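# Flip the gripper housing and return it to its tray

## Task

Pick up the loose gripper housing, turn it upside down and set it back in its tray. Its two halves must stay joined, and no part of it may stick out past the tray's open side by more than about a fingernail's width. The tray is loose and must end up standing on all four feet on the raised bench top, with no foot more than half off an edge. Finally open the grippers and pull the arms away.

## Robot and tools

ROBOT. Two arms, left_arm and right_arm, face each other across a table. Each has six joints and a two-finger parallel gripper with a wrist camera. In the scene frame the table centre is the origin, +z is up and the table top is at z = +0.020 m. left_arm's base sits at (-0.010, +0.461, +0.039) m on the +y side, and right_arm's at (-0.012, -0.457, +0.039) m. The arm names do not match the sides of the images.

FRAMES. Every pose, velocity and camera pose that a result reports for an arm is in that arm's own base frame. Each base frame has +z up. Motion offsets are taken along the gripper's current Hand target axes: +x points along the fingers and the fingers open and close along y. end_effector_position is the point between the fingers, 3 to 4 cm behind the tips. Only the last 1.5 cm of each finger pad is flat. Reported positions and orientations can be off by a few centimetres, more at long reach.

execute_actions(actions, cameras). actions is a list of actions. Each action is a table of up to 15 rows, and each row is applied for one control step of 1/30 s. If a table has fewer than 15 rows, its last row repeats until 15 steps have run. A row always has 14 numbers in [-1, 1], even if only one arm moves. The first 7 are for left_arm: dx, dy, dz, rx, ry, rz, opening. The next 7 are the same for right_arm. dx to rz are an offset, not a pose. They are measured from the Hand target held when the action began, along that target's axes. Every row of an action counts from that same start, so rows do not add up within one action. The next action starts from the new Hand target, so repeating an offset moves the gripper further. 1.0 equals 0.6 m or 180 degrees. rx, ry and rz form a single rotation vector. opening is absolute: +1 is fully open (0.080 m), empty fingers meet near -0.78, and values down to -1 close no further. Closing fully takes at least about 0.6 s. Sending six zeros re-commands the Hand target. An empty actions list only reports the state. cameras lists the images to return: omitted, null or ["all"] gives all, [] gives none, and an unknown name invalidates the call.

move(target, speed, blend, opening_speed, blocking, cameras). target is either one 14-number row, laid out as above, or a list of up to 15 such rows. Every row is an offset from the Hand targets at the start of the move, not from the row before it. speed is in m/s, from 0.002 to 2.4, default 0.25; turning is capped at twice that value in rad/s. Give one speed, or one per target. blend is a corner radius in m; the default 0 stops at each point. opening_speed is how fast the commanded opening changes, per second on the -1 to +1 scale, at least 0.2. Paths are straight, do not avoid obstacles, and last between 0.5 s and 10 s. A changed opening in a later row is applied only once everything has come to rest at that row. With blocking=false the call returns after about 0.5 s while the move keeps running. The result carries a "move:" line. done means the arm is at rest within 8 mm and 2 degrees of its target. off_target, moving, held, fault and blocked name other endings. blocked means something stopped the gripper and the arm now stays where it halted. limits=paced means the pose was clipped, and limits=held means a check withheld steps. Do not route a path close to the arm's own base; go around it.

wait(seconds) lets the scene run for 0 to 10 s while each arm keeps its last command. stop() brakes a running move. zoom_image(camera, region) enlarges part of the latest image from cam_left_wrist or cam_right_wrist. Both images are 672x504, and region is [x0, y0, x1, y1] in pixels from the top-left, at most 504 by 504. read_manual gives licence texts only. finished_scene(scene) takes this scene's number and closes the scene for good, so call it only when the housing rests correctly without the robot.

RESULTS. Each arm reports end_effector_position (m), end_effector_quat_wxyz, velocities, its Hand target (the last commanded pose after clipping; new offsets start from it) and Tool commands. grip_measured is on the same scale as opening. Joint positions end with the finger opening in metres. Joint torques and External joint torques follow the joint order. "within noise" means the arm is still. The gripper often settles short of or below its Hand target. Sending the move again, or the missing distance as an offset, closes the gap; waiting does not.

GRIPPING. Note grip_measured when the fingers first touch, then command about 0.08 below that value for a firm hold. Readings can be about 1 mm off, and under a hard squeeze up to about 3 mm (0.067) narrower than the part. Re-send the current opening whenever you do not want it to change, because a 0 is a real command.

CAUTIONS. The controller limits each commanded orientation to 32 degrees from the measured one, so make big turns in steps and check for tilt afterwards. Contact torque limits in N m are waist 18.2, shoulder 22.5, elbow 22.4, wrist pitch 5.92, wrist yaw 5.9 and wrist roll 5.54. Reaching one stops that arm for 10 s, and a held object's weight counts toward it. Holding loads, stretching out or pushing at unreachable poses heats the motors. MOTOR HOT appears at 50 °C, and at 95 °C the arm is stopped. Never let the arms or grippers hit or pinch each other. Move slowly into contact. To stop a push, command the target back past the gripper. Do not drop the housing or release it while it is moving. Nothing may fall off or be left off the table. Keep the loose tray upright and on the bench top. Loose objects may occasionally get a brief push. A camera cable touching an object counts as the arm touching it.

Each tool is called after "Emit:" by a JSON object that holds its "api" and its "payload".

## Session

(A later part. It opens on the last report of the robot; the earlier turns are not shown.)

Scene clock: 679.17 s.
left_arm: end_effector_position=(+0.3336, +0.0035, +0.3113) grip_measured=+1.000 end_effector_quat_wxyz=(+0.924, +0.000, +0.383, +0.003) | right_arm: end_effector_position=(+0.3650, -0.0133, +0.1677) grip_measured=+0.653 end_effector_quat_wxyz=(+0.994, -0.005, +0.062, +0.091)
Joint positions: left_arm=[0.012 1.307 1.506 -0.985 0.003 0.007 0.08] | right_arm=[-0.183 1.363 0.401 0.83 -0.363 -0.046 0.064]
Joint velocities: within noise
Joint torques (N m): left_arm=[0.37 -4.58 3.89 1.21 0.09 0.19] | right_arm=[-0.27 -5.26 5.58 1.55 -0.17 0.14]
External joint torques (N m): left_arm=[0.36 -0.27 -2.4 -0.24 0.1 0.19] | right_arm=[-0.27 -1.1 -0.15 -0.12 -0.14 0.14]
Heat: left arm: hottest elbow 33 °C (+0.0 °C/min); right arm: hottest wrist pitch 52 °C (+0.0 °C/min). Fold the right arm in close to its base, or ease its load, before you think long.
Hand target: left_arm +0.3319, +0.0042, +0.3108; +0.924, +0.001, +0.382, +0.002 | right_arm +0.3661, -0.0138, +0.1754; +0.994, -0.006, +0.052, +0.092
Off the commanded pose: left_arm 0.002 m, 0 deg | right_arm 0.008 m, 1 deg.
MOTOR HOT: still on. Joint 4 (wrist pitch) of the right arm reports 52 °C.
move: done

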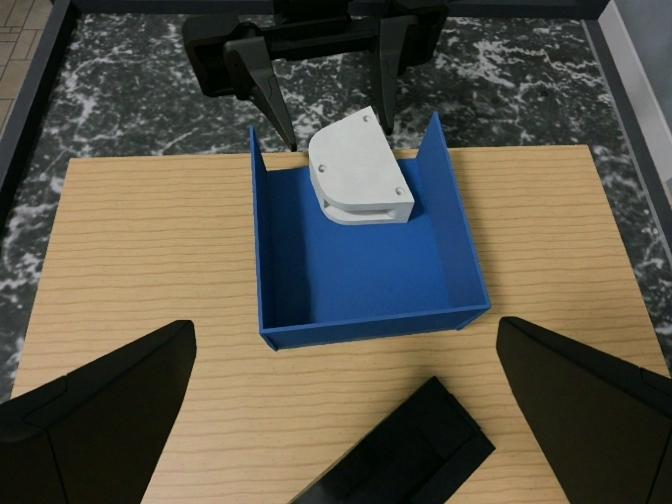

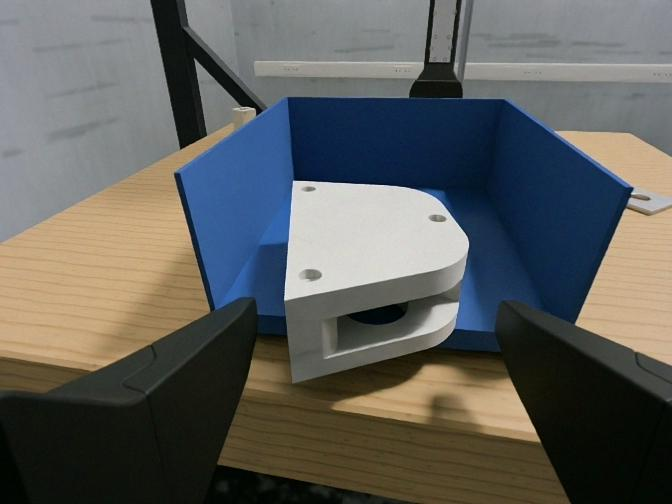

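Emit:
{"api": "execute_actions", "payload": {"actions": []}}

Scene clock: 711.30 s.
left_arm: end_effector_position=(+0.3336, +0.0035, +0.3113) grip_measured=+1.000 end_effector_quat_wxyz=(+0.924, +0.000, +0.383, +0.003) | right_arm: end_effector_position=(+0.3650, -0.0133, +0.1676) grip_measured=+0.653 end_effector_quat_wxyz=(+0.994, -0.005, +0.062, +0.091)
Joint positions: left_arm=[0.012 1.307 1.506 -0.985 0.003 0.007 0.08] | right_arm=[-0.183 1.363 0.401 0.829 -0.363 -0.046 0.064]
Joint velocities: within noise
Joint torques (N m): left_arm=[0.38 -4.58 3.88 1.21 0.09 0.19] | right_arm=[-0.24 -5.28 5.59 1.57 -0.17 0.14]
External joint torques (N m): left_arm=[0.33 -0.28 -2.46 -0.27 0.1 0.19] | right_arm=[-0.22 -1.13 -0.1 -0.1 -0.14 0.13]
Heat: left arm: hottest elbow 33 °C (+0.0 °C/min); right arm: hottest wrist pitch 51 °C (-1.0 °C/min). Fold the right arm in close to its base, or ease its load, before you think long.
Hand target: left_arm +0.3319, +0.0042, +0.3108; +0.924, +0.001, +0.382, +0.002 | right_arm +0.3661, -0.0138, +0.1754; +0.994, -0.006, +0.052, +0.092
Tool commands: left_gripper/opening=+1.0 right_gripper/opening=+0.65
Off the commanded pose: left_arm 0.002 m, 0 deg | right_arm 0.008 m, 1 deg.
MOTOR HOT: still on. Joint 4 (wrist pitch) of the right arm reports 51 °C.

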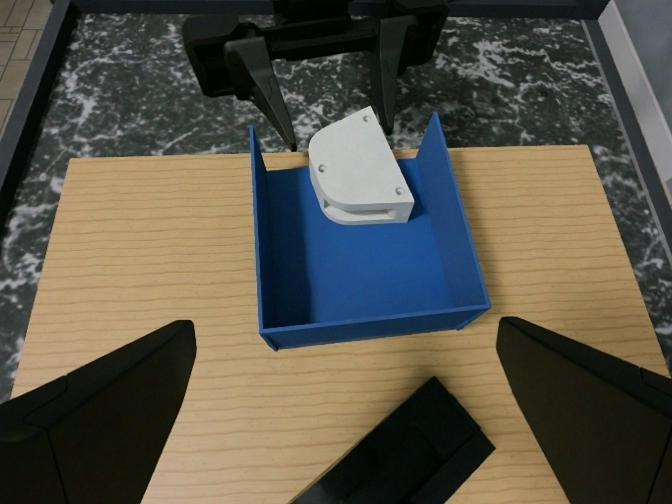

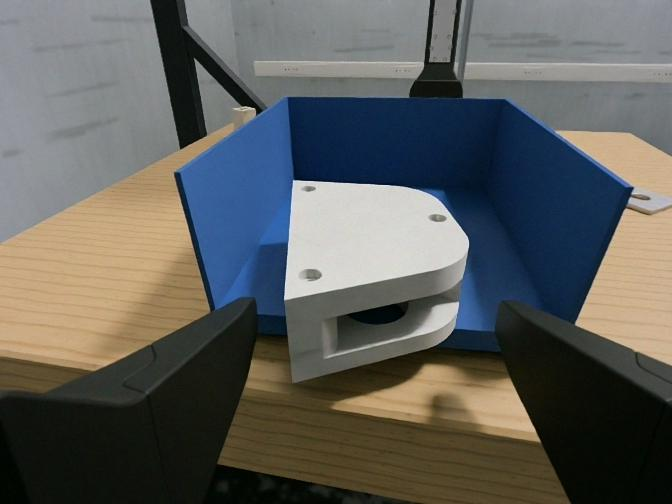

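Emit:
{"api": "move", "payload": {"target": [0,0,0,0,0,0,1,0.0167,-0.0122,0.003,0,0,0.0389,0.65], "speed": 0.03}}

Scene clock: 802.37 s.
left_arm: end_effector_position=(+0.3336, +0.0035, +0.3113) grip_measured=+1.000 end_effector_quat_wxyz=(+0.924, +0.000, +0.383, +0.003) | right_arm: end_effector_position=(+0.3751, -0.0179, +0.1750) grip_measured=+0.653 end_effector_quat_wxyz=(+0.987, -0.001, +0.054, +0.151)
Joint positions: left_arm=[0.012 1.307 1.506 -0.985 0.003 0.007 0.08] | right_arm=[-0.264 1.431 0.475 0.829 -0.566 -0.054 0.064]
Joint velocities: within noise
Joint torques (N m): left_arm=[0.38 -4.58 3.89 1.21 0.08 0.19] | right_arm=[-0.34 -3.57 5.64 1.61 -0.22 -0.09]
External joint torques (N m): left_arm=[0.39 -0.26 -2.43 -0.25 0.08 0.19] | right_arm=[-0.35 1.05 -0.01 0 -0.17 -0.09]
Heat: left arm: hottest elbow 33 °C (+0.0 °C/min); right arm: hottest wrist pitch 50 °C (+0.0 °C/min). Fold the right arm in close to its base, or ease its load, before you think long.
Hand target: left_arm +0.3319, +0.0042, +0.3108; +0.924, +0.001, +0.382, +0.002 | right_arm +0.3774, -0.0191, +0.1762; +0.987, -0.003, +0.052, +0.152
Off the commanded pose: left_arm 0.002 m, 0 deg | right_arm 0.003 m, 0 deg.
MOTOR HOT: still on. Joint 4 (wrist pitch) of the right arm reports 50 °C.
move: done

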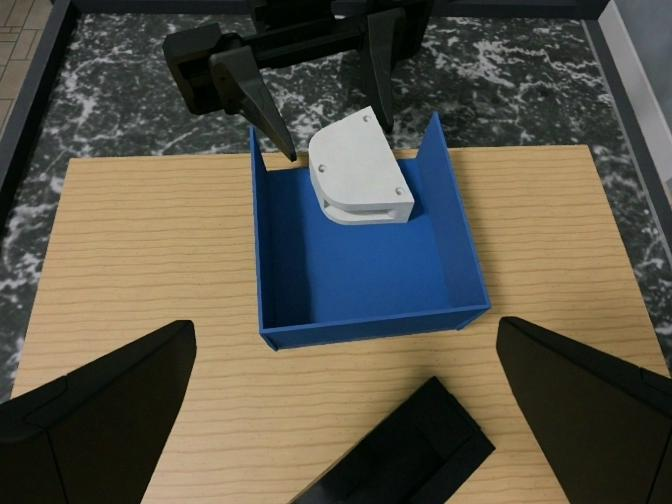

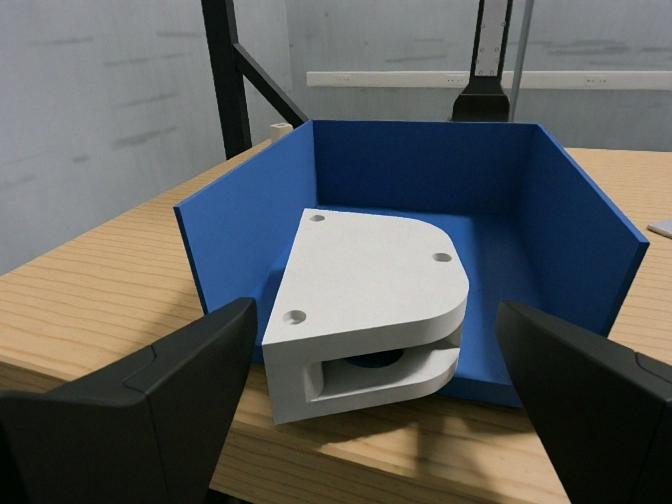

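Emit:
{"api": "move", "payload": {"target": [0,0,0,0,0,0,1,0.0283,0,-0.002,0,0,0,0.65], "speed": 0.03}}

Emit:
{"api": "zoom_image", "payload": {"camera": "cam_left_wrist", "region": [200, 60, 500, 360]}}

Scene clock: 820.17 s.
left_arm: end_effector_position=(+0.3336, +0.0035, +0.3113) grip_measured=+1.000 end_effector_quat_wxyz=(+0.924, +0.000, +0.383, +0.003) | right_arm: end_effector_position=(+0.3904, -0.0140, +0.1719) grip_measured=+0.653 end_effector_quat_wxyz=(+0.987, -0.003, +0.054, +0.153)
Joint positions: left_arm=[0.012 1.307 1.506 -0.985 0.003 0.007 0.08] | right_arm=[-0.235 1.501 0.52 0.854 -0.54 -0.054 0.064]
Joint velocities: within noise
Joint torques (N m): left_arm=[0.38 -4.57 3.89 1.21 0.09 0.19] | right_arm=[0.31 -3.97 5.47 1.85 0.09 0.1]
External joint torques (N m): left_arm=[0.35 -0.24 -2.47 -0.27 0.09 0.18] | right_arm=[0.3 1.06 -0.05 0.25 0.14 0.1]
Heat: left arm: hottest elbow 33 °C (+0.0 °C/min); right arm: hottest wrist pitch 50 °C (+0.0 °C/min). Fold the right arm in close to its base, or ease its load, before you think long.
Hand target: left_arm +0.3319, +0.0042, +0.3108; +0.924, +0.001, +0.382, +0.002 | right_arm +0.3934, -0.0140, +0.1732; +0.987, -0.003, +0.052, +0.152
Off the commanded pose: left_arm 0.002 m, 0 deg | right_arm 0.003 m, 0 deg.
MOTOR HOT: still on. Joint 4 (wrist pitch) of the right arm reports 50 °C.
move: done

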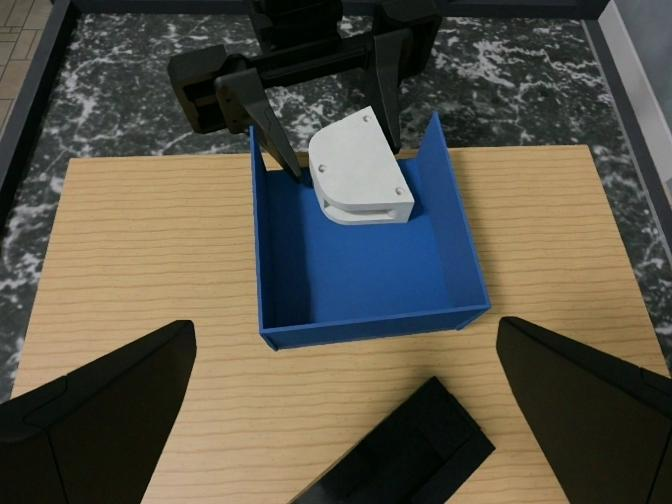

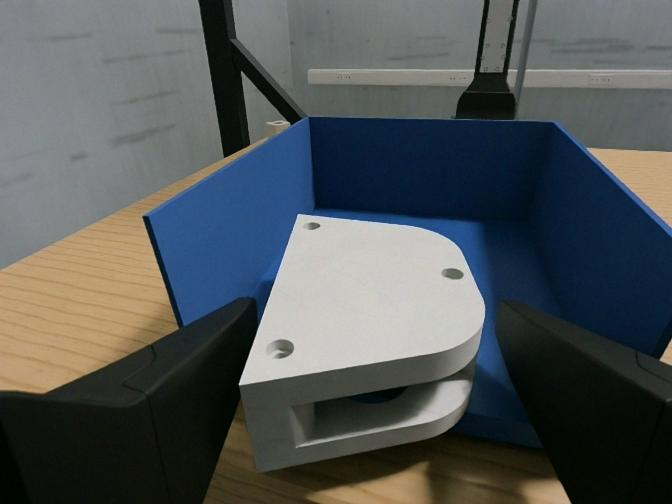

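Scaled by 1.680 from the camera's 672x504 image, which has a finer 960x720 frame.

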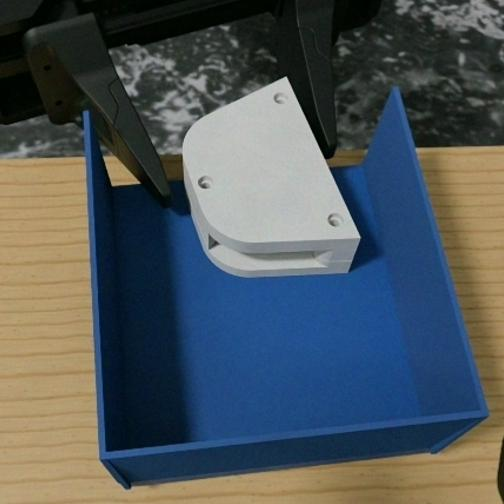

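Emit:
{"api": "move", "payload": {"target": [0,0,0,0,0,0,1,0.003,0,-0.007,0,0,0,0.65], "speed": 0.03}}

Scene clock: 833.70 s.
left_arm: end_effector_position=(+0.3336, +0.0035, +0.3113) grip_measured=+1.000 end_effector_quat_wxyz=(+0.924, +0.000, +0.383, +0.003) | right_arm: end_effector_position=(+0.3926, -0.0139, +0.1693) grip_measured=+0.653 end_effector_quat_wxyz=(+0.987, -0.004, +0.052, +0.153)
Joint positions: left_arm=[0.012 1.307 1.506 -0.985 0.003 0.007 0.08] | right_arm=[-0.233 1.522 0.52 0.88 -0.537 -0.054 0.064]
Joint velocities: within noise
Joint torques (N m): left_arm=[0.38 -4.58 3.89 1.21 0.09 0.19] | right_arm=[0.37 -3.85 4.94 1.85 0.1 0.11]
External joint torques (N m): left_arm=[0.36 -0.27 -2.41 -0.24 0.09 0.19] | right_arm=[0.35 1.31 -0.6 0.22 0.14 0.11]
Heat: left arm: hottest elbow 33 °C (+0.0 °C/min); right arm: hottest wrist pitch 53 °C (+3.0 °C/min). Fold the right arm in close to its base, or ease its load, before you think long.
Hand target: left_arm +0.3319, +0.0042, +0.3108; +0.924, +0.001, +0.382, +0.002 | right_arm +0.3947, -0.0136, +0.1690; +0.987, -0.003, +0.052, +0.152
Off the commanded pose: left_arm 0.002 m, 0 deg | right_arm 0.002 m, 0 deg.
MOTOR HOT: still on. Joint 4 (wrist pitch) of the right arm reports 53 °C.
move: done

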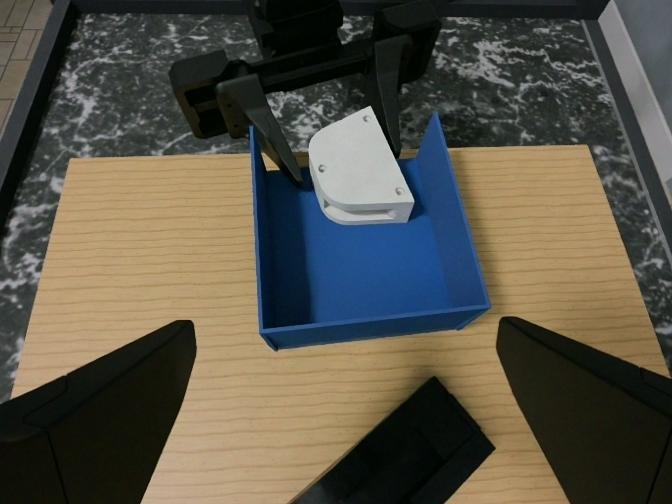

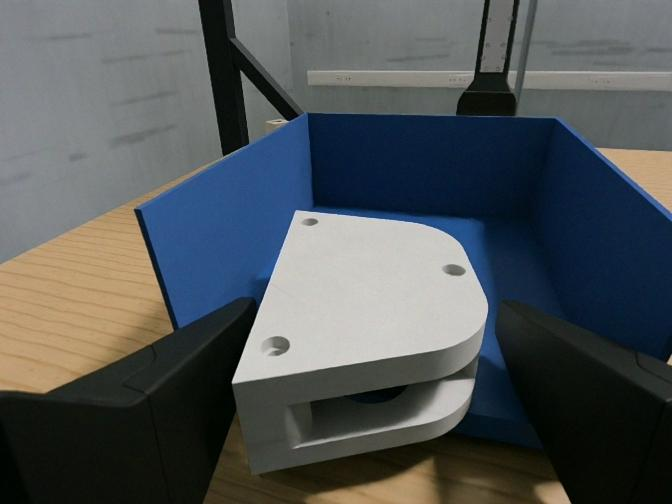

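Emit:
{"api": "move", "payload": {"target": [[0,0,0,0,0,0,1,0,0,0,0,0,0,0.4],[0,0,0,0,0,0,1,0,0,0,0,0,0,0.15]], "opening_speed": 0.2, "speed": 0.03}}

Emit:
{"api": "zoom_image", "payload": {"camera": "cam_left_wrist", "region": [200, 60, 500, 360]}}

Scene clock: 845.47 s.
left_arm: end_effector_position=(+0.3336, +0.0035, +0.3113) grip_measured=+1.000 end_effector_quat_wxyz=(+0.924, +0.000, +0.383, +0.003) | right_arm: end_effector_position=(+0.3926, -0.0138, +0.1694) grip_measured=+0.321 end_effector_quat_wxyz=(+0.987, -0.004, +0.052, +0.153)
Joint positions: left_arm=[0.012 1.307 1.506 -0.985 0.003 0.007 0.08] | right_arm=[-0.232 1.522 0.52 0.88 -0.537 -0.054 0.049]
Joint velocities: within noise
Joint torques (N m): left_arm=[0.38 -4.57 3.89 1.21 0.09 0.19] | right_arm=[0.36 -3.88 4.99 1.83 0.1 0.11]
External joint torques (N m): left_arm=[0.39 -0.28 -2.41 -0.25 0.08 0.18] | right_arm=[0.35 1.32 -0.56 0.2 0.14 0.11]
Heat: left arm: hottest elbow 33 °C (+0.0 °C/min); right arm: hottest wrist pitch 54 °C (+4.0 °C/min). Fold the right arm in close to its base, or ease its load, before you think long.
Hand target: left_arm +0.3319, +0.0042, +0.3108; +0.924, +0.001, +0.382, +0.002 | right_arm +0.3947, -0.0136, +0.1690; +0.987, -0.003, +0.052, +0.152
Off the commanded pose: left_arm 0.002 m, 0 deg | right_arm 0.002 m, 0 deg.
MOTOR HOT: still on. Joint 4 (wrist pitch) of the right arm reports 54 °C.
move: done

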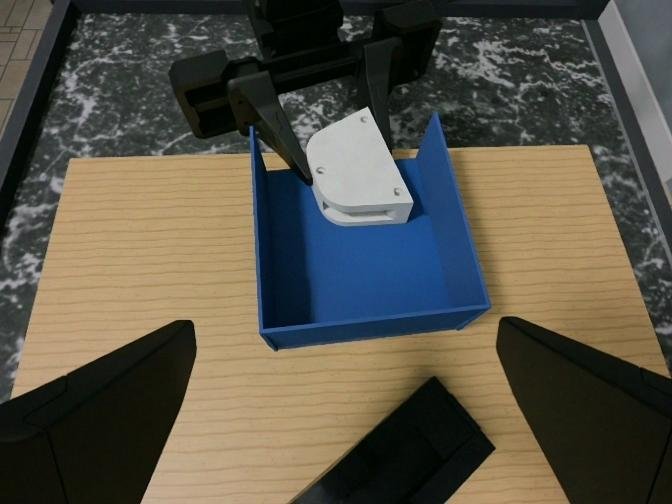

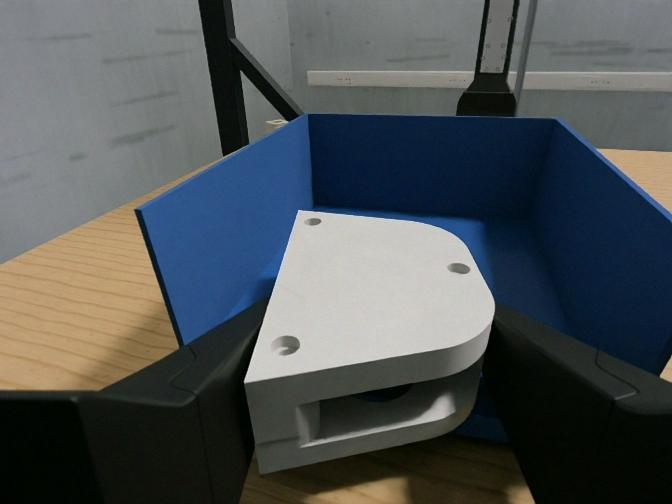

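Scaled by 1.680 from the camera's 672x504 image, which has a finer 960x720 frame.

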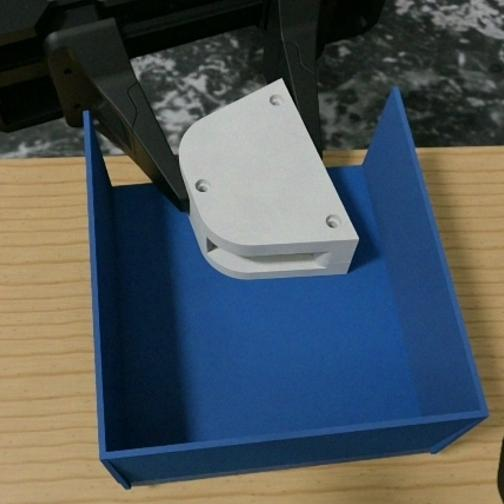

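Emit:
{"api": "move", "payload": {"target": [[0,0,0,0,0,0,1,-0.0052,0,0.05,0,0,0,0.15],[0,0,0,0,0,0,1,-0.085,0,0.142,0,0,0,0.15]], "speed": 0.08, "blend": 0.01}}

Scene clock: 857.97 s.
left_arm: end_effector_position=(+0.3336, +0.0035, +0.3113) grip_measured=+1.000 end_effector_quat_wxyz=(+0.924, +0.000, +0.383, +0.003) | right_arm: end_effector_position=(+0.3558, -0.0269, +0.2503) grip_measured=+0.321 end_effector_quat_wxyz=(+0.986, +0.004, +0.062, +0.151)
Joint positions: left_arm=[0.012 1.307 1.506 -0.985 0.003 0.007 0.08] | right_arm=[-0.325 1.162 0.653 0.358 -0.626 -0.063 0.049]
Joint velocities: within noise
Joint torques (N m): left_arm=[0.37 -4.57 3.89 1.21 0.09 0.19] | right_arm=[-0.34 -4.86 6.64 1.53 -0.23 -0.09]
External joint torques (N m): left_arm=[0.4 -0.29 -2.37 -0.23 0.08 0.19] | right_arm=[-0.34 -1.05 -0.16 -0.08 -0.17 -0.09]
Heat: left arm: hottest elbow 33 °C (+0.0 °C/min); right arm: hottest wrist pitch 54 °C (+4.0 °C/min). Fold the right arm in close to its base, or ease its load, before you think long.
Hand target: left_arm +0.3319, +0.0042, +0.3108; +0.924, +0.001, +0.382, +0.002 | right_arm +0.3550, -0.0271, +0.2589; +0.987, -0.003, +0.052, +0.152
Off the commanded pose: left_arm 0.002 m, 0 deg | right_arm 0.009 m, 1 deg.
MOTOR HOT: still on. Joint 4 (wrist pitch) of the right arm reports 54 °C.
move: off_target (right_arm)

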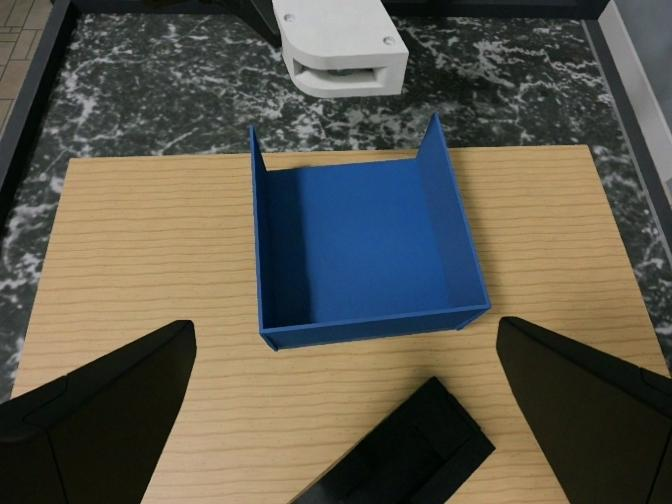

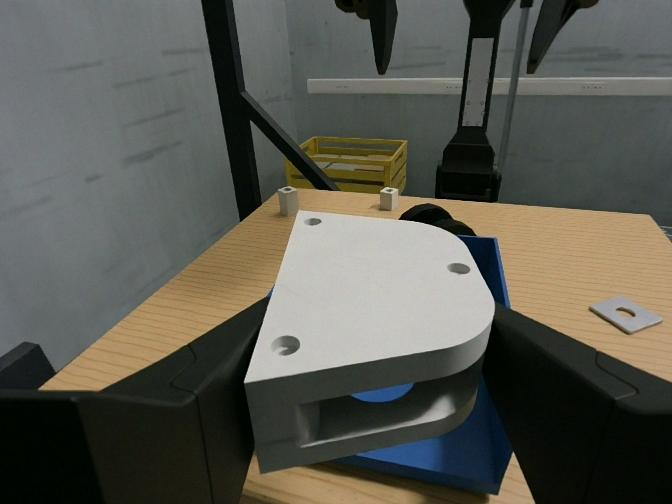

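Emit:
{"api": "move", "payload": {"target": [[0,0,0,0,0,0,1,0,0,0,-0.5,0,0,0.15],[0,0,0,0,0,0,1,0,0,0,-0.992,0,0,0.15]], "speed": 0.3}}

Scene clock: 954.47 s.
left_arm: end_effector_position=(+0.3336, +0.0035, +0.3113) grip_measured=+1.000 end_effector_quat_wxyz=(+0.924, +0.000, +0.383, +0.003) | right_arm: end_effector_position=(+0.3568, -0.0272, +0.2582) grip_measured=+0.321 end_effector_quat_wxyz=(-0.030, +0.987, +0.149, -0.049)
Joint positions: left_arm=[0.012 1.307 1.506 -0.985 0.003 0.007 0.08] | right_arm=[-0.325 1.162 0.653 0.401 -0.626 -3.13 0.049]
Joint velocities: within noise
Joint torques (N m): left_arm=[0.37 -4.57 3.89 1.21 0.09 0.18] | right_arm=[-0.19 -4.46 4.89 1.9 -0.12 -0.16]
External joint torques (N m): left_arm=[0.38 -0.24 -2.39 -0.23 0.09 0.18] | right_arm=[-0.18 -0.71 -1.9 0.31 -0.08 -0.16]
Heat: left arm: hottest elbow 33 °C (+0.0 °C/min); right arm: hottest wrist pitch 50 °C (-1.0 °C/min). Fold the right arm in close to its base, or ease its load, before you think long.
Hand target: left_arm +0.3319, +0.0042, +0.3108; +0.924, +0.001, +0.382, +0.002 | right_arm +0.3551, -0.0271, +0.2589; -0.010, +0.987, +0.152, -0.054
Off the commanded pose: left_arm 0.002 m, 0 deg | right_arm 0.002 m, 2 deg.
MOTOR HOT: still on. Joint 4 (wrist pitch) of the right arm reports 50 °C.
joint sent to its limit (right arm) — joint 6 (wrist roll), lower limit. The joint targets still meet the commanded pose.
move: done

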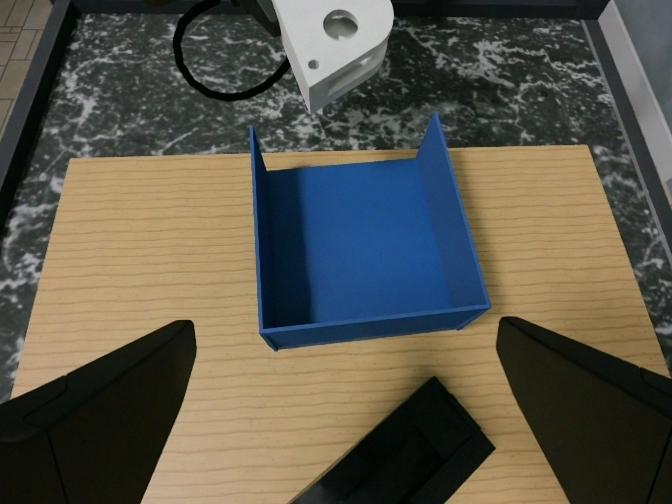

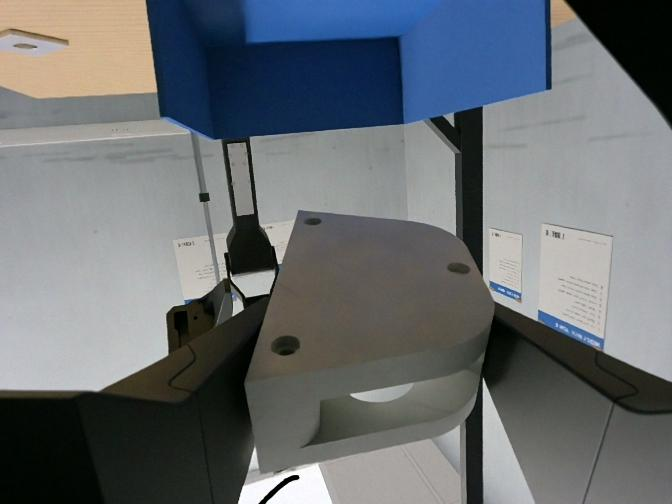

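Emit:
{"api": "move", "payload": {"target": [0,0,0,0,0,0,1,0.0302,-0.0253,0.0453,-0.003,0.0668,0.0647,0.15], "speed": 0.12}}

Emit:
{"api": "zoom_image", "payload": {"camera": "cam_left_wrist", "region": [200, 0, 500, 300]}}

Scene clock: 999.47 s.
left_arm: end_effector_position=(+0.3336, +0.0035, +0.3113) grip_measured=+1.000 end_effector_quat_wxyz=(+0.924, +0.000, +0.383, +0.003) | right_arm: end_effector_position=(+0.3646, -0.0075, +0.2341) grip_measured=+0.321 end_effector_quat_wxyz=(-0.014, +0.997, +0.050, +0.053)
Joint positions: left_arm=[0.012 1.307 1.506 -0.985 0.003 0.007 0.08] | right_arm=[-0.104 1.277 0.422 0.964 -0.202 -3.096 0.049]
Joint velocities: within noise
Joint torques (N m): left_arm=[0.38 -4.58 3.9 1.21 0.09 0.19] | right_arm=[0.37 -3 4.27 1.97 0.19 0.03]
External joint torques (N m): left_arm=[0.39 -0.24 -2.41 -0.23 0.08 0.19] | right_arm=[0.39 0.88 -1.79 0.32 0.17 0.03]
Heat: left arm: hottest elbow 33 °C (+0.0 °C/min); right arm: hottest wrist pitch 52 °C (+3.0 °C/min). Fold the right arm in close to its base, or ease its load, before you think long.
Hand target: left_arm +0.3319, +0.0042, +0.3108; +0.924, +0.001, +0.382, +0.002 | right_arm +0.3647, -0.0071, +0.2305; -0.015, +0.997, +0.049, +0.049
Off the commanded pose: left_arm 0.002 m, 0 deg | right_arm 0.004 m, 0 deg.
MOTOR HOT: still on. Joint 4 (wrist pitch) of the right arm reports 52 °C.
move: done

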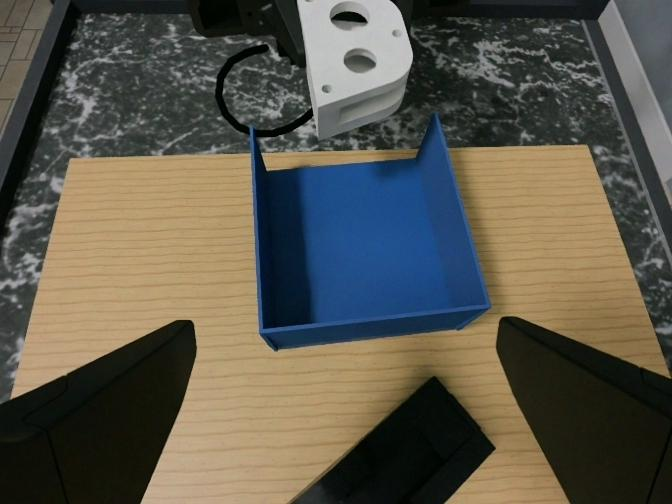

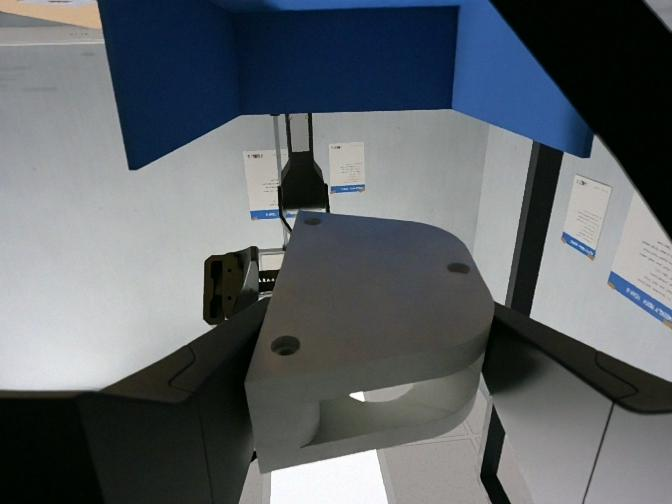

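Scaled by 1.680 from the camera's 672x504 image, which has a finer 960x720 frame.

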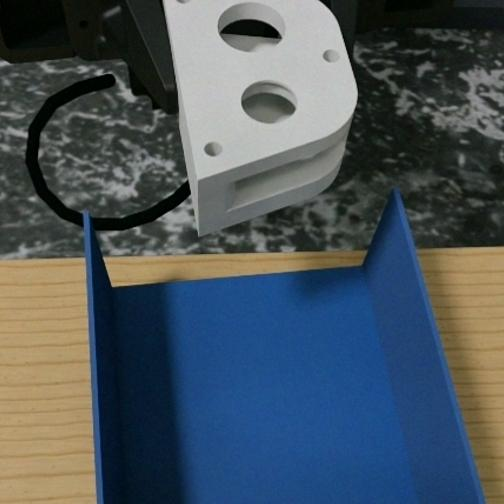

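Emit:
{"api": "move", "payload": {"target": [0,0,0,0,0,0,1,0.0182,0.0015,0.0698,0,0,0,0.15], "speed": 0.08}}

Emit:
{"api": "zoom_image", "payload": {"camera": "cam_left_wrist", "region": [200, 60, 500, 360]}}

Scene clock: 1012.27 s.
left_arm: end_effector_position=(+0.3336, +0.0035, +0.3113) grip_measured=+1.000 end_effector_quat_wxyz=(+0.924, +0.000, +0.383, +0.003) | right_arm: end_effector_position=(+0.3797, -0.0058, +0.1928) grip_measured=+0.321 end_effector_quat_wxyz=(-0.015, +0.997, +0.051, +0.052)
Joint positions: left_arm=[0.012 1.307 1.506 -0.985 0.003 0.007 0.08] | right_arm=[-0.09 1.523 0.384 1.247 -0.189 -3.096 0.049]
Joint velocities: within noise
Joint torques (N m): left_arm=[0.38 -4.58 3.89 1.21 0.09 0.19] | right_arm=[0.37 -3.58 3.6 2.01 0.18 -0.01]
External joint torques (N m): left_arm=[0.35 -0.19 -2.5 -0.28 0.1 0.19] | right_arm=[0.35 1.07 -1.39 0.37 0.17 -0.01]
Heat: left arm: hottest elbow 33 °C (+0.0 °C/min); right arm: hottest wrist pitch 54 °C (+4.0 °C/min). Fold the right arm in close to its base, or ease its load, before you think long.
Hand target: left_arm +0.3319, +0.0042, +0.3108; +0.924, +0.001, +0.382, +0.002 | right_arm +0.3797, -0.0054, +0.1898; -0.015, +0.997, +0.050, +0.049
Off the commanded pose: left_arm 0.002 m, 0 deg | right_arm 0.003 m, 0 deg.
MOTOR HOT: still on. Joint 4 (wrist pitch) of the right arm reports 54 °C.
move: done

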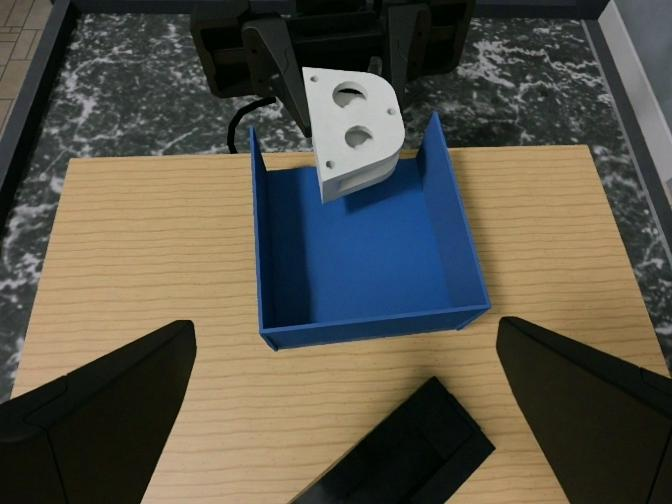

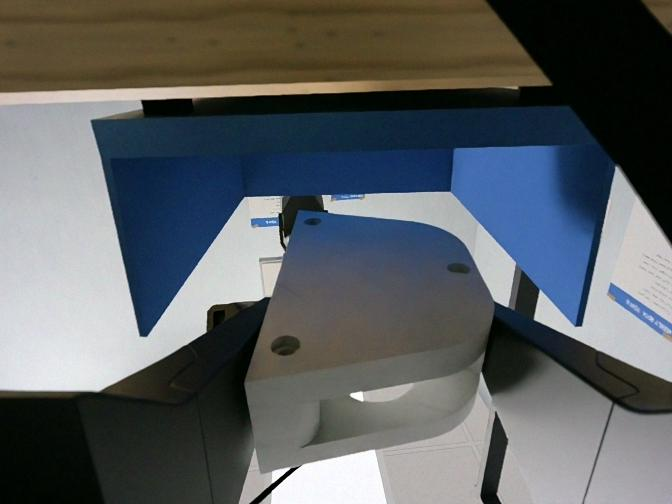

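Scaled by 1.680 from the camera's 672x504 image, which has a finer 960x720 frame.

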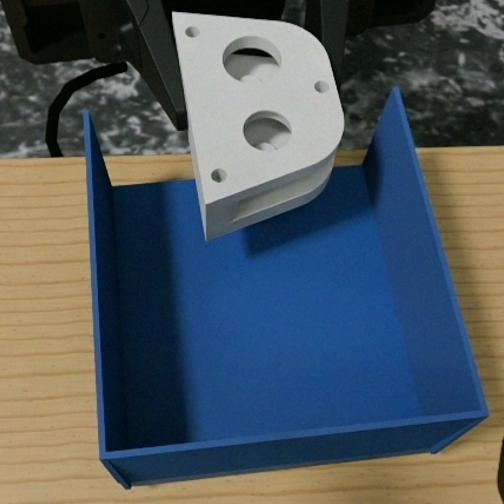

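Emit:
{"api": "move", "payload": {"target": [0,0,0,0,0,0,1,-0.0045,0.0067,0.0365,0,0,0,0.15], "speed": 0.05}}

Emit:
{"api": "zoom_image", "payload": {"camera": "cam_left_wrist", "region": [200, 60, 500, 360]}}

Scene clock: 1032.17 s.
left_arm: end_effector_position=(+0.3336, +0.0035, +0.3113) grip_measured=+1.000 end_effector_quat_wxyz=(+0.924, +0.000, +0.383, +0.003) | right_arm: end_effector_position=(+0.3800, -0.0084, +0.1709) grip_measured=+0.321 end_effector_quat_wxyz=(-0.015, +0.997, +0.049, +0.053)
Joint positions: left_arm=[0.012 1.307 1.506 -0.985 0.003 0.007 0.08] | right_arm=[-0.099 1.647 0.354 1.402 -0.194 -3.096 0.049]
Joint velocities: within noise
Joint torques (N m): left_arm=[0.37 -4.57 3.88 1.21 0.08 0.19] | right_arm=[-0.3 -3.74 2.97 2 -0.12 0.04]
External joint torques (N m): left_arm=[0.4 -0.34 -2.39 -0.25 0.08 0.18] | right_arm=[-0.32 1.22 -1.42 0.34 -0.12 0.04]
Heat: left arm: hottest elbow 33 °C (+0.0 °C/min); right arm: hottest wrist pitch 51 °C (+0.0 °C/min). Fold the right arm in close to its base, or ease its load, before you think long.
Hand target: left_arm +0.3319, +0.0042, +0.3108; +0.924, +0.001, +0.382, +0.002 | right_arm +0.3795, -0.0090, +0.1677; -0.015, +0.997, +0.049, +0.049
Off the commanded pose: left_arm 0.002 m, 0 deg | right_arm 0.003 m, 0 deg.
MOTOR HOT: still on. Joint 4 (wrist pitch) of the right arm reports 51 °C.
move: done

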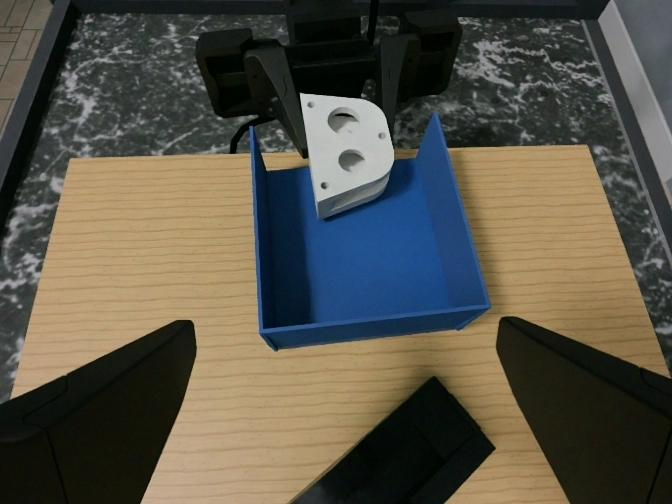

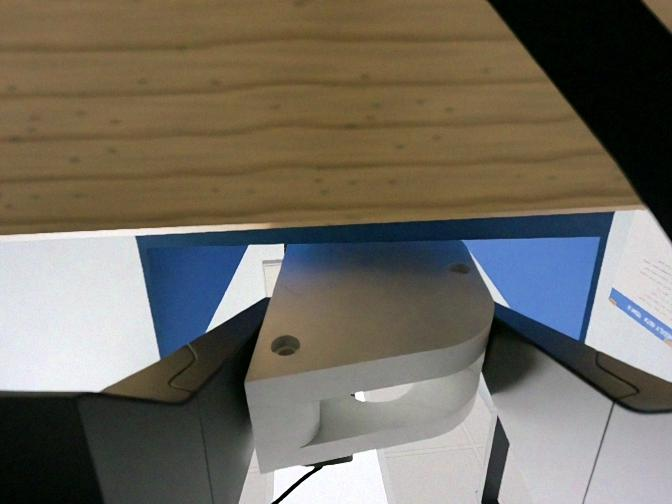

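Scaled by 1.680 from the camera's 672x504 image, which has a finer 960x720 frame.

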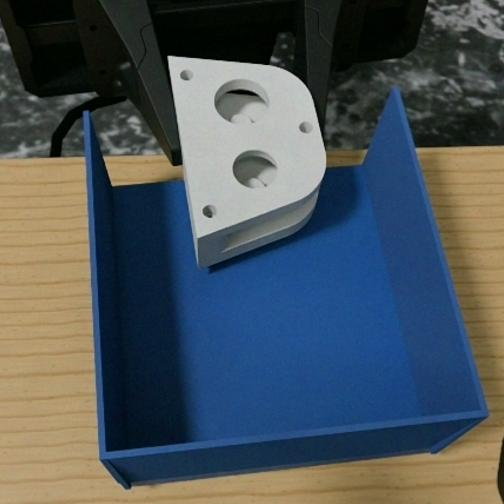

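Emit:
{"api": "move", "payload": {"target": [0,0,0,0,0,0,1,-0.0014,0,0.0133,0,0,0,0.15], "speed": 0.03}}

Emit:
{"api": "zoom_image", "payload": {"camera": "cam_left_wrist", "region": [240, 60, 440, 260]}}

Scene clock: 1074.13 s.
left_arm: end_effector_position=(+0.3336, +0.0035, +0.3113) grip_measured=+1.000 end_effector_quat_wxyz=(+0.924, +0.000, +0.383, +0.003) | right_arm: end_effector_position=(+0.3801, -0.0084, +0.1630) grip_measured=+0.321 end_effector_quat_wxyz=(-0.015, +0.997, +0.049, +0.053)
Joint positions: left_arm=[0.012 1.307 1.506 -0.985 0.003 0.007 0.08] | right_arm=[-0.099 1.695 0.345 1.459 -0.195 -3.096 0.049]
Joint velocities: within noise
Joint torques (N m): left_arm=[0.38 -4.57 3.88 1.21 0.09 0.19] | right_arm=[-0.2 -3.76 2.72 1.97 -0.07 0.05]
External joint torques (N m): left_arm=[0.35 -0.25 -2.44 -0.25 0.09 0.19] | right_arm=[-0.17 1.25 -1.34 0.32 -0.09 0.05]
Heat: left arm: hottest elbow 33 °C (+0.0 °C/min); right arm: hottest wrist pitch 51 °C (-3.0 °C/min). Fold the right arm in close to its base, or ease its load, before you think long.
Hand target: left_arm +0.3319, +0.0042, +0.3108; +0.924, +0.001, +0.382, +0.002 | right_arm +0.3795, -0.0088, +0.1598; -0.015, +0.997, +0.049, +0.049
Off the commanded pose: left_arm 0.002 m, 0 deg | right_arm 0.003 m, 0 deg.
MOTOR HOT: still on. Joint 4 (wrist pitch) of the right arm reports 51 °C.
move: done

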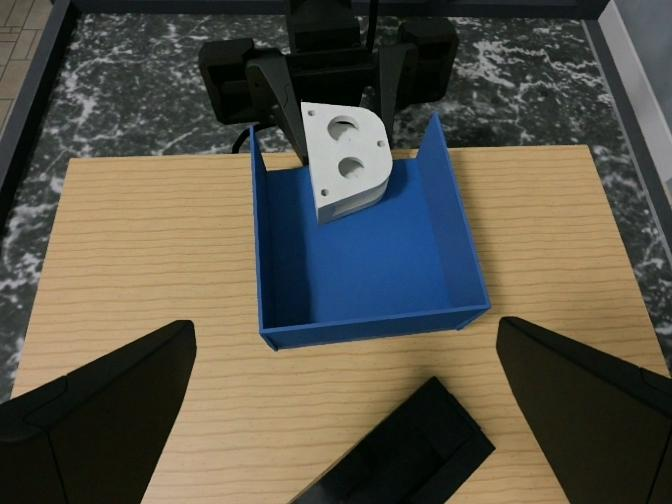

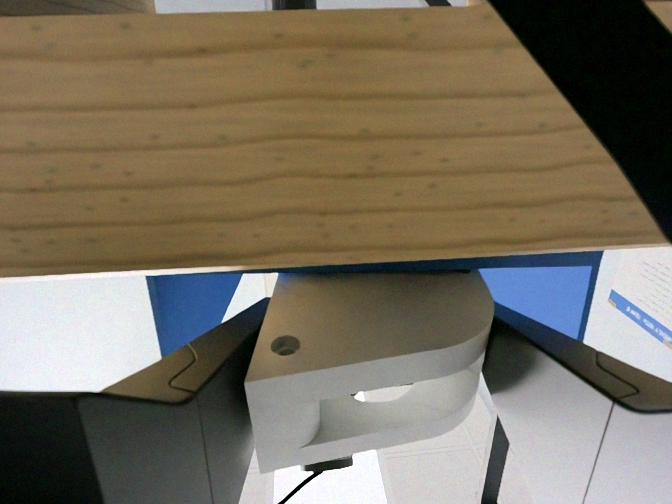

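Scaled by 2.520 from the camera's 672x504 image, which has a finer 960x720 frame.

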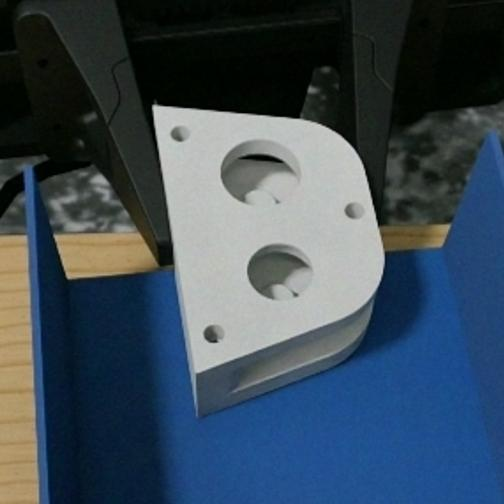

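Emit:
{"api": "move", "payload": {"target": [0,0,0,0,0,0,1,-0.0005,0,0.006,0,-0.0083,0,0.15], "speed": 0.03}}

Emit:
{"api": "zoom_image", "payload": {"camera": "cam_left_wrist", "region": [240, 60, 440, 260]}}

Scene clock: 1084.67 s.
left_arm: end_effector_position=(+0.3336, +0.0035, +0.3113) grip_measured=+1.000 end_effector_quat_wxyz=(+0.924, +0.000, +0.383, +0.003) | right_arm: end_effector_position=(+0.3803, -0.0083, +0.1596) grip_measured=+0.321 end_effector_quat_wxyz=(-0.015, +0.998, +0.049, +0.044)
Joint positions: left_arm=[0.012 1.307 1.506 -0.985 0.003 0.007 0.08] | right_arm=[-0.099 1.691 0.345 1.437 -0.195 -3.097 0.049]
Joint velocities: within noise
Joint torques (N m): left_arm=[0.38 -4.58 3.9 1.21 0.09 0.19] | right_arm=[-0.27 -4.9 2.76 0.88 -0.09 -0.08]
External joint torques (N m): left_arm=[0.37 -0.34 -2.36 -0.24 0.09 0.18] | right_arm=[-0.24 0.15 -1.37 -0.79 -0.11 -0.08]
Heat: left arm: hottest elbow 33 °C (+0.0 °C/min); right arm: hottest wrist pitch 54 °C (+2.0 °C/min). Fold the right arm in close to its base, or ease its load, before you think long.
Hand target: left_arm +0.3319, +0.0042, +0.3108; +0.924, +0.001, +0.382, +0.002 | right_arm +0.3795, -0.0087, +0.1561; -0.015, +0.998, +0.050, +0.036
Off the commanded pose: left_arm 0.002 m, 0 deg | right_arm 0.004 m, 1 deg.
MOTOR HOT: still on. Joint 4 (wrist pitch) of the right arm reports 54 °C.
move: done

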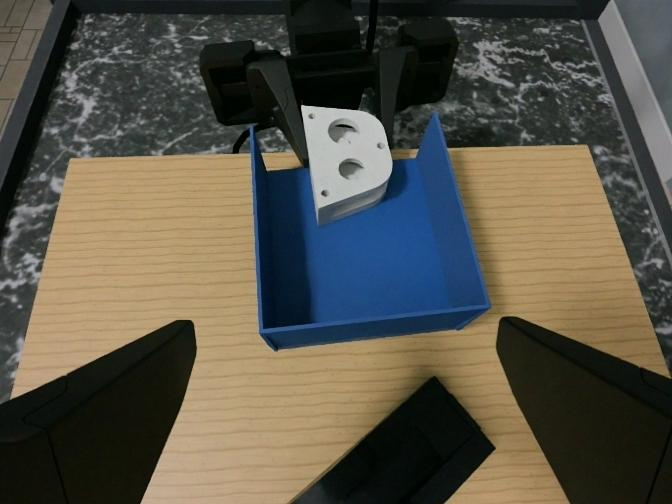

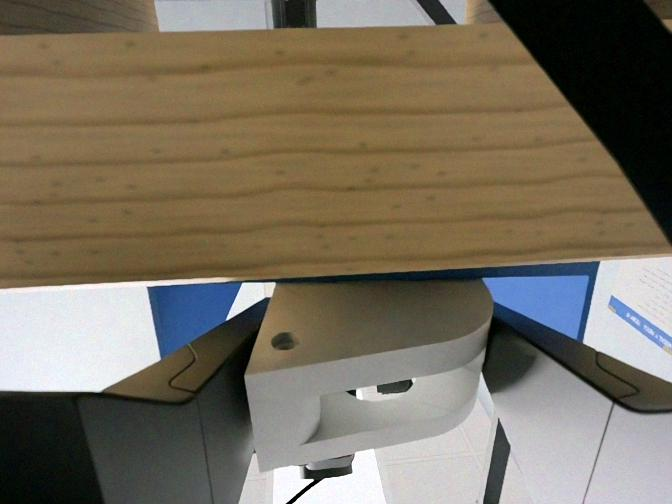

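Scaled by 2.520 from the camera's 672x504 image, which has a finer 960x720 frame.

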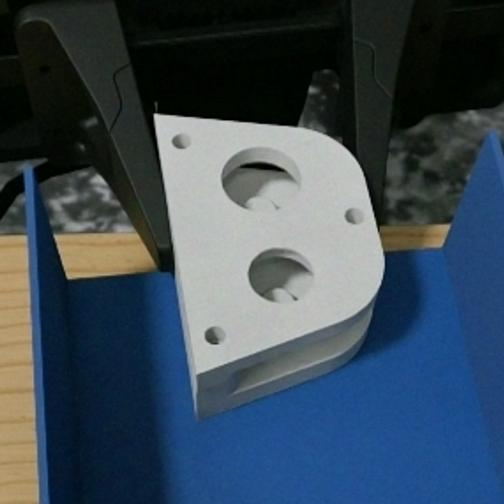

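Emit:
{"api": "move", "payload": {"target": [0,0,0,0,0,0,1,0,0,0,0,0,0,0.28], "opening_speed": 0.2, "speed": 0.03}}

Emit:
{"api": "zoom_image", "payload": {"camera": "cam_left_wrist", "region": [280, 90, 420, 240]}}

Scene clock: 1095.17 s.
left_arm: end_effector_position=(+0.3336, +0.0035, +0.3113) grip_measured=+1.000 end_effector_quat_wxyz=(+0.924, +0.000, +0.383, +0.003) | right_arm: end_effector_position=(+0.3803, -0.0083, +0.1596) grip_measured=+0.321 end_effector_quat_wxyz=(-0.015, +0.998, +0.049, +0.044)
Joint positions: left_arm=[0.012 1.307 1.506 -0.985 0.003 0.007 0.08] | right_arm=[-0.099 1.691 0.345 1.437 -0.195 -3.098 0.049]
Joint velocities: within noise
Joint torques (N m): left_arm=[0.37 -4.57 3.89 1.21 0.09 0.19] | right_arm=[-0.22 -5.01 2.77 0.86 -0.11 -0.09]
External joint torques (N m): left_arm=[0.37 -0.19 -2.45 -0.25 0.09 0.18] | right_arm=[-0.22 -0.01 -1.32 -0.78 -0.12 -0.09]
Heat: left arm: hottest elbow 33 °C (+0.0 °C/min); right arm: hottest wrist pitch 51 °C (+0.0 °C/min). Fold the right arm in close to its base, or ease its load, before you think long.
Hand target: left_arm +0.3319, +0.0042, +0.3108; +0.924, +0.001, +0.382, +0.002 | right_arm +0.3795, -0.0087, +0.1562; -0.015, +0.998, +0.050, +0.036
Off the commanded pose: left_arm 0.002 m, 0 deg | right_arm 0.004 m, 1 deg.
MOTOR HOT: still on. Joint 4 (wrist pitch) of the right arm reports 51 °C.
move: done

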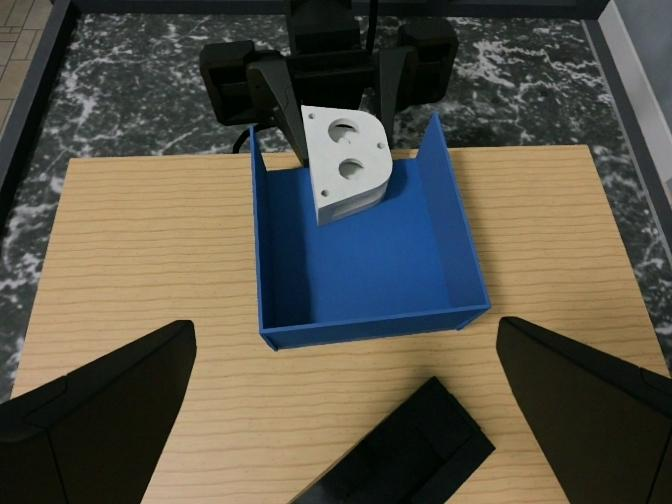

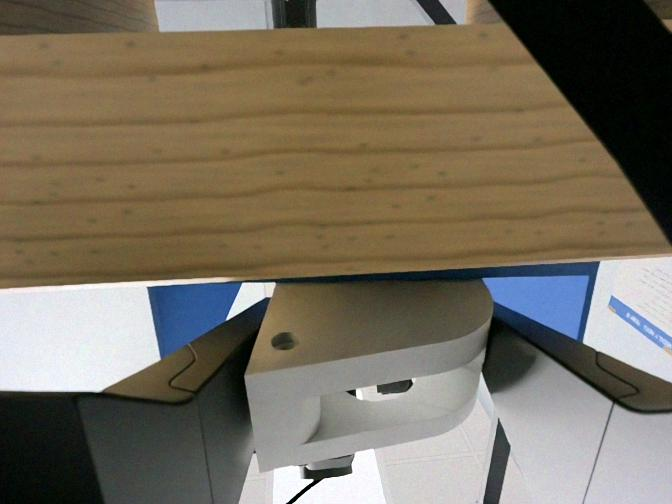

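Scaled by 3.360 from the camera's 672x504 image, which has a finer 960x720 frame.

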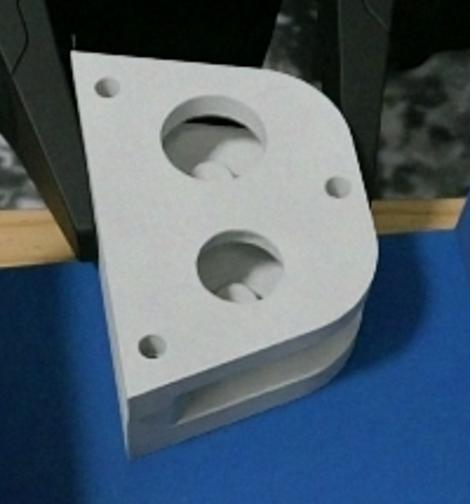

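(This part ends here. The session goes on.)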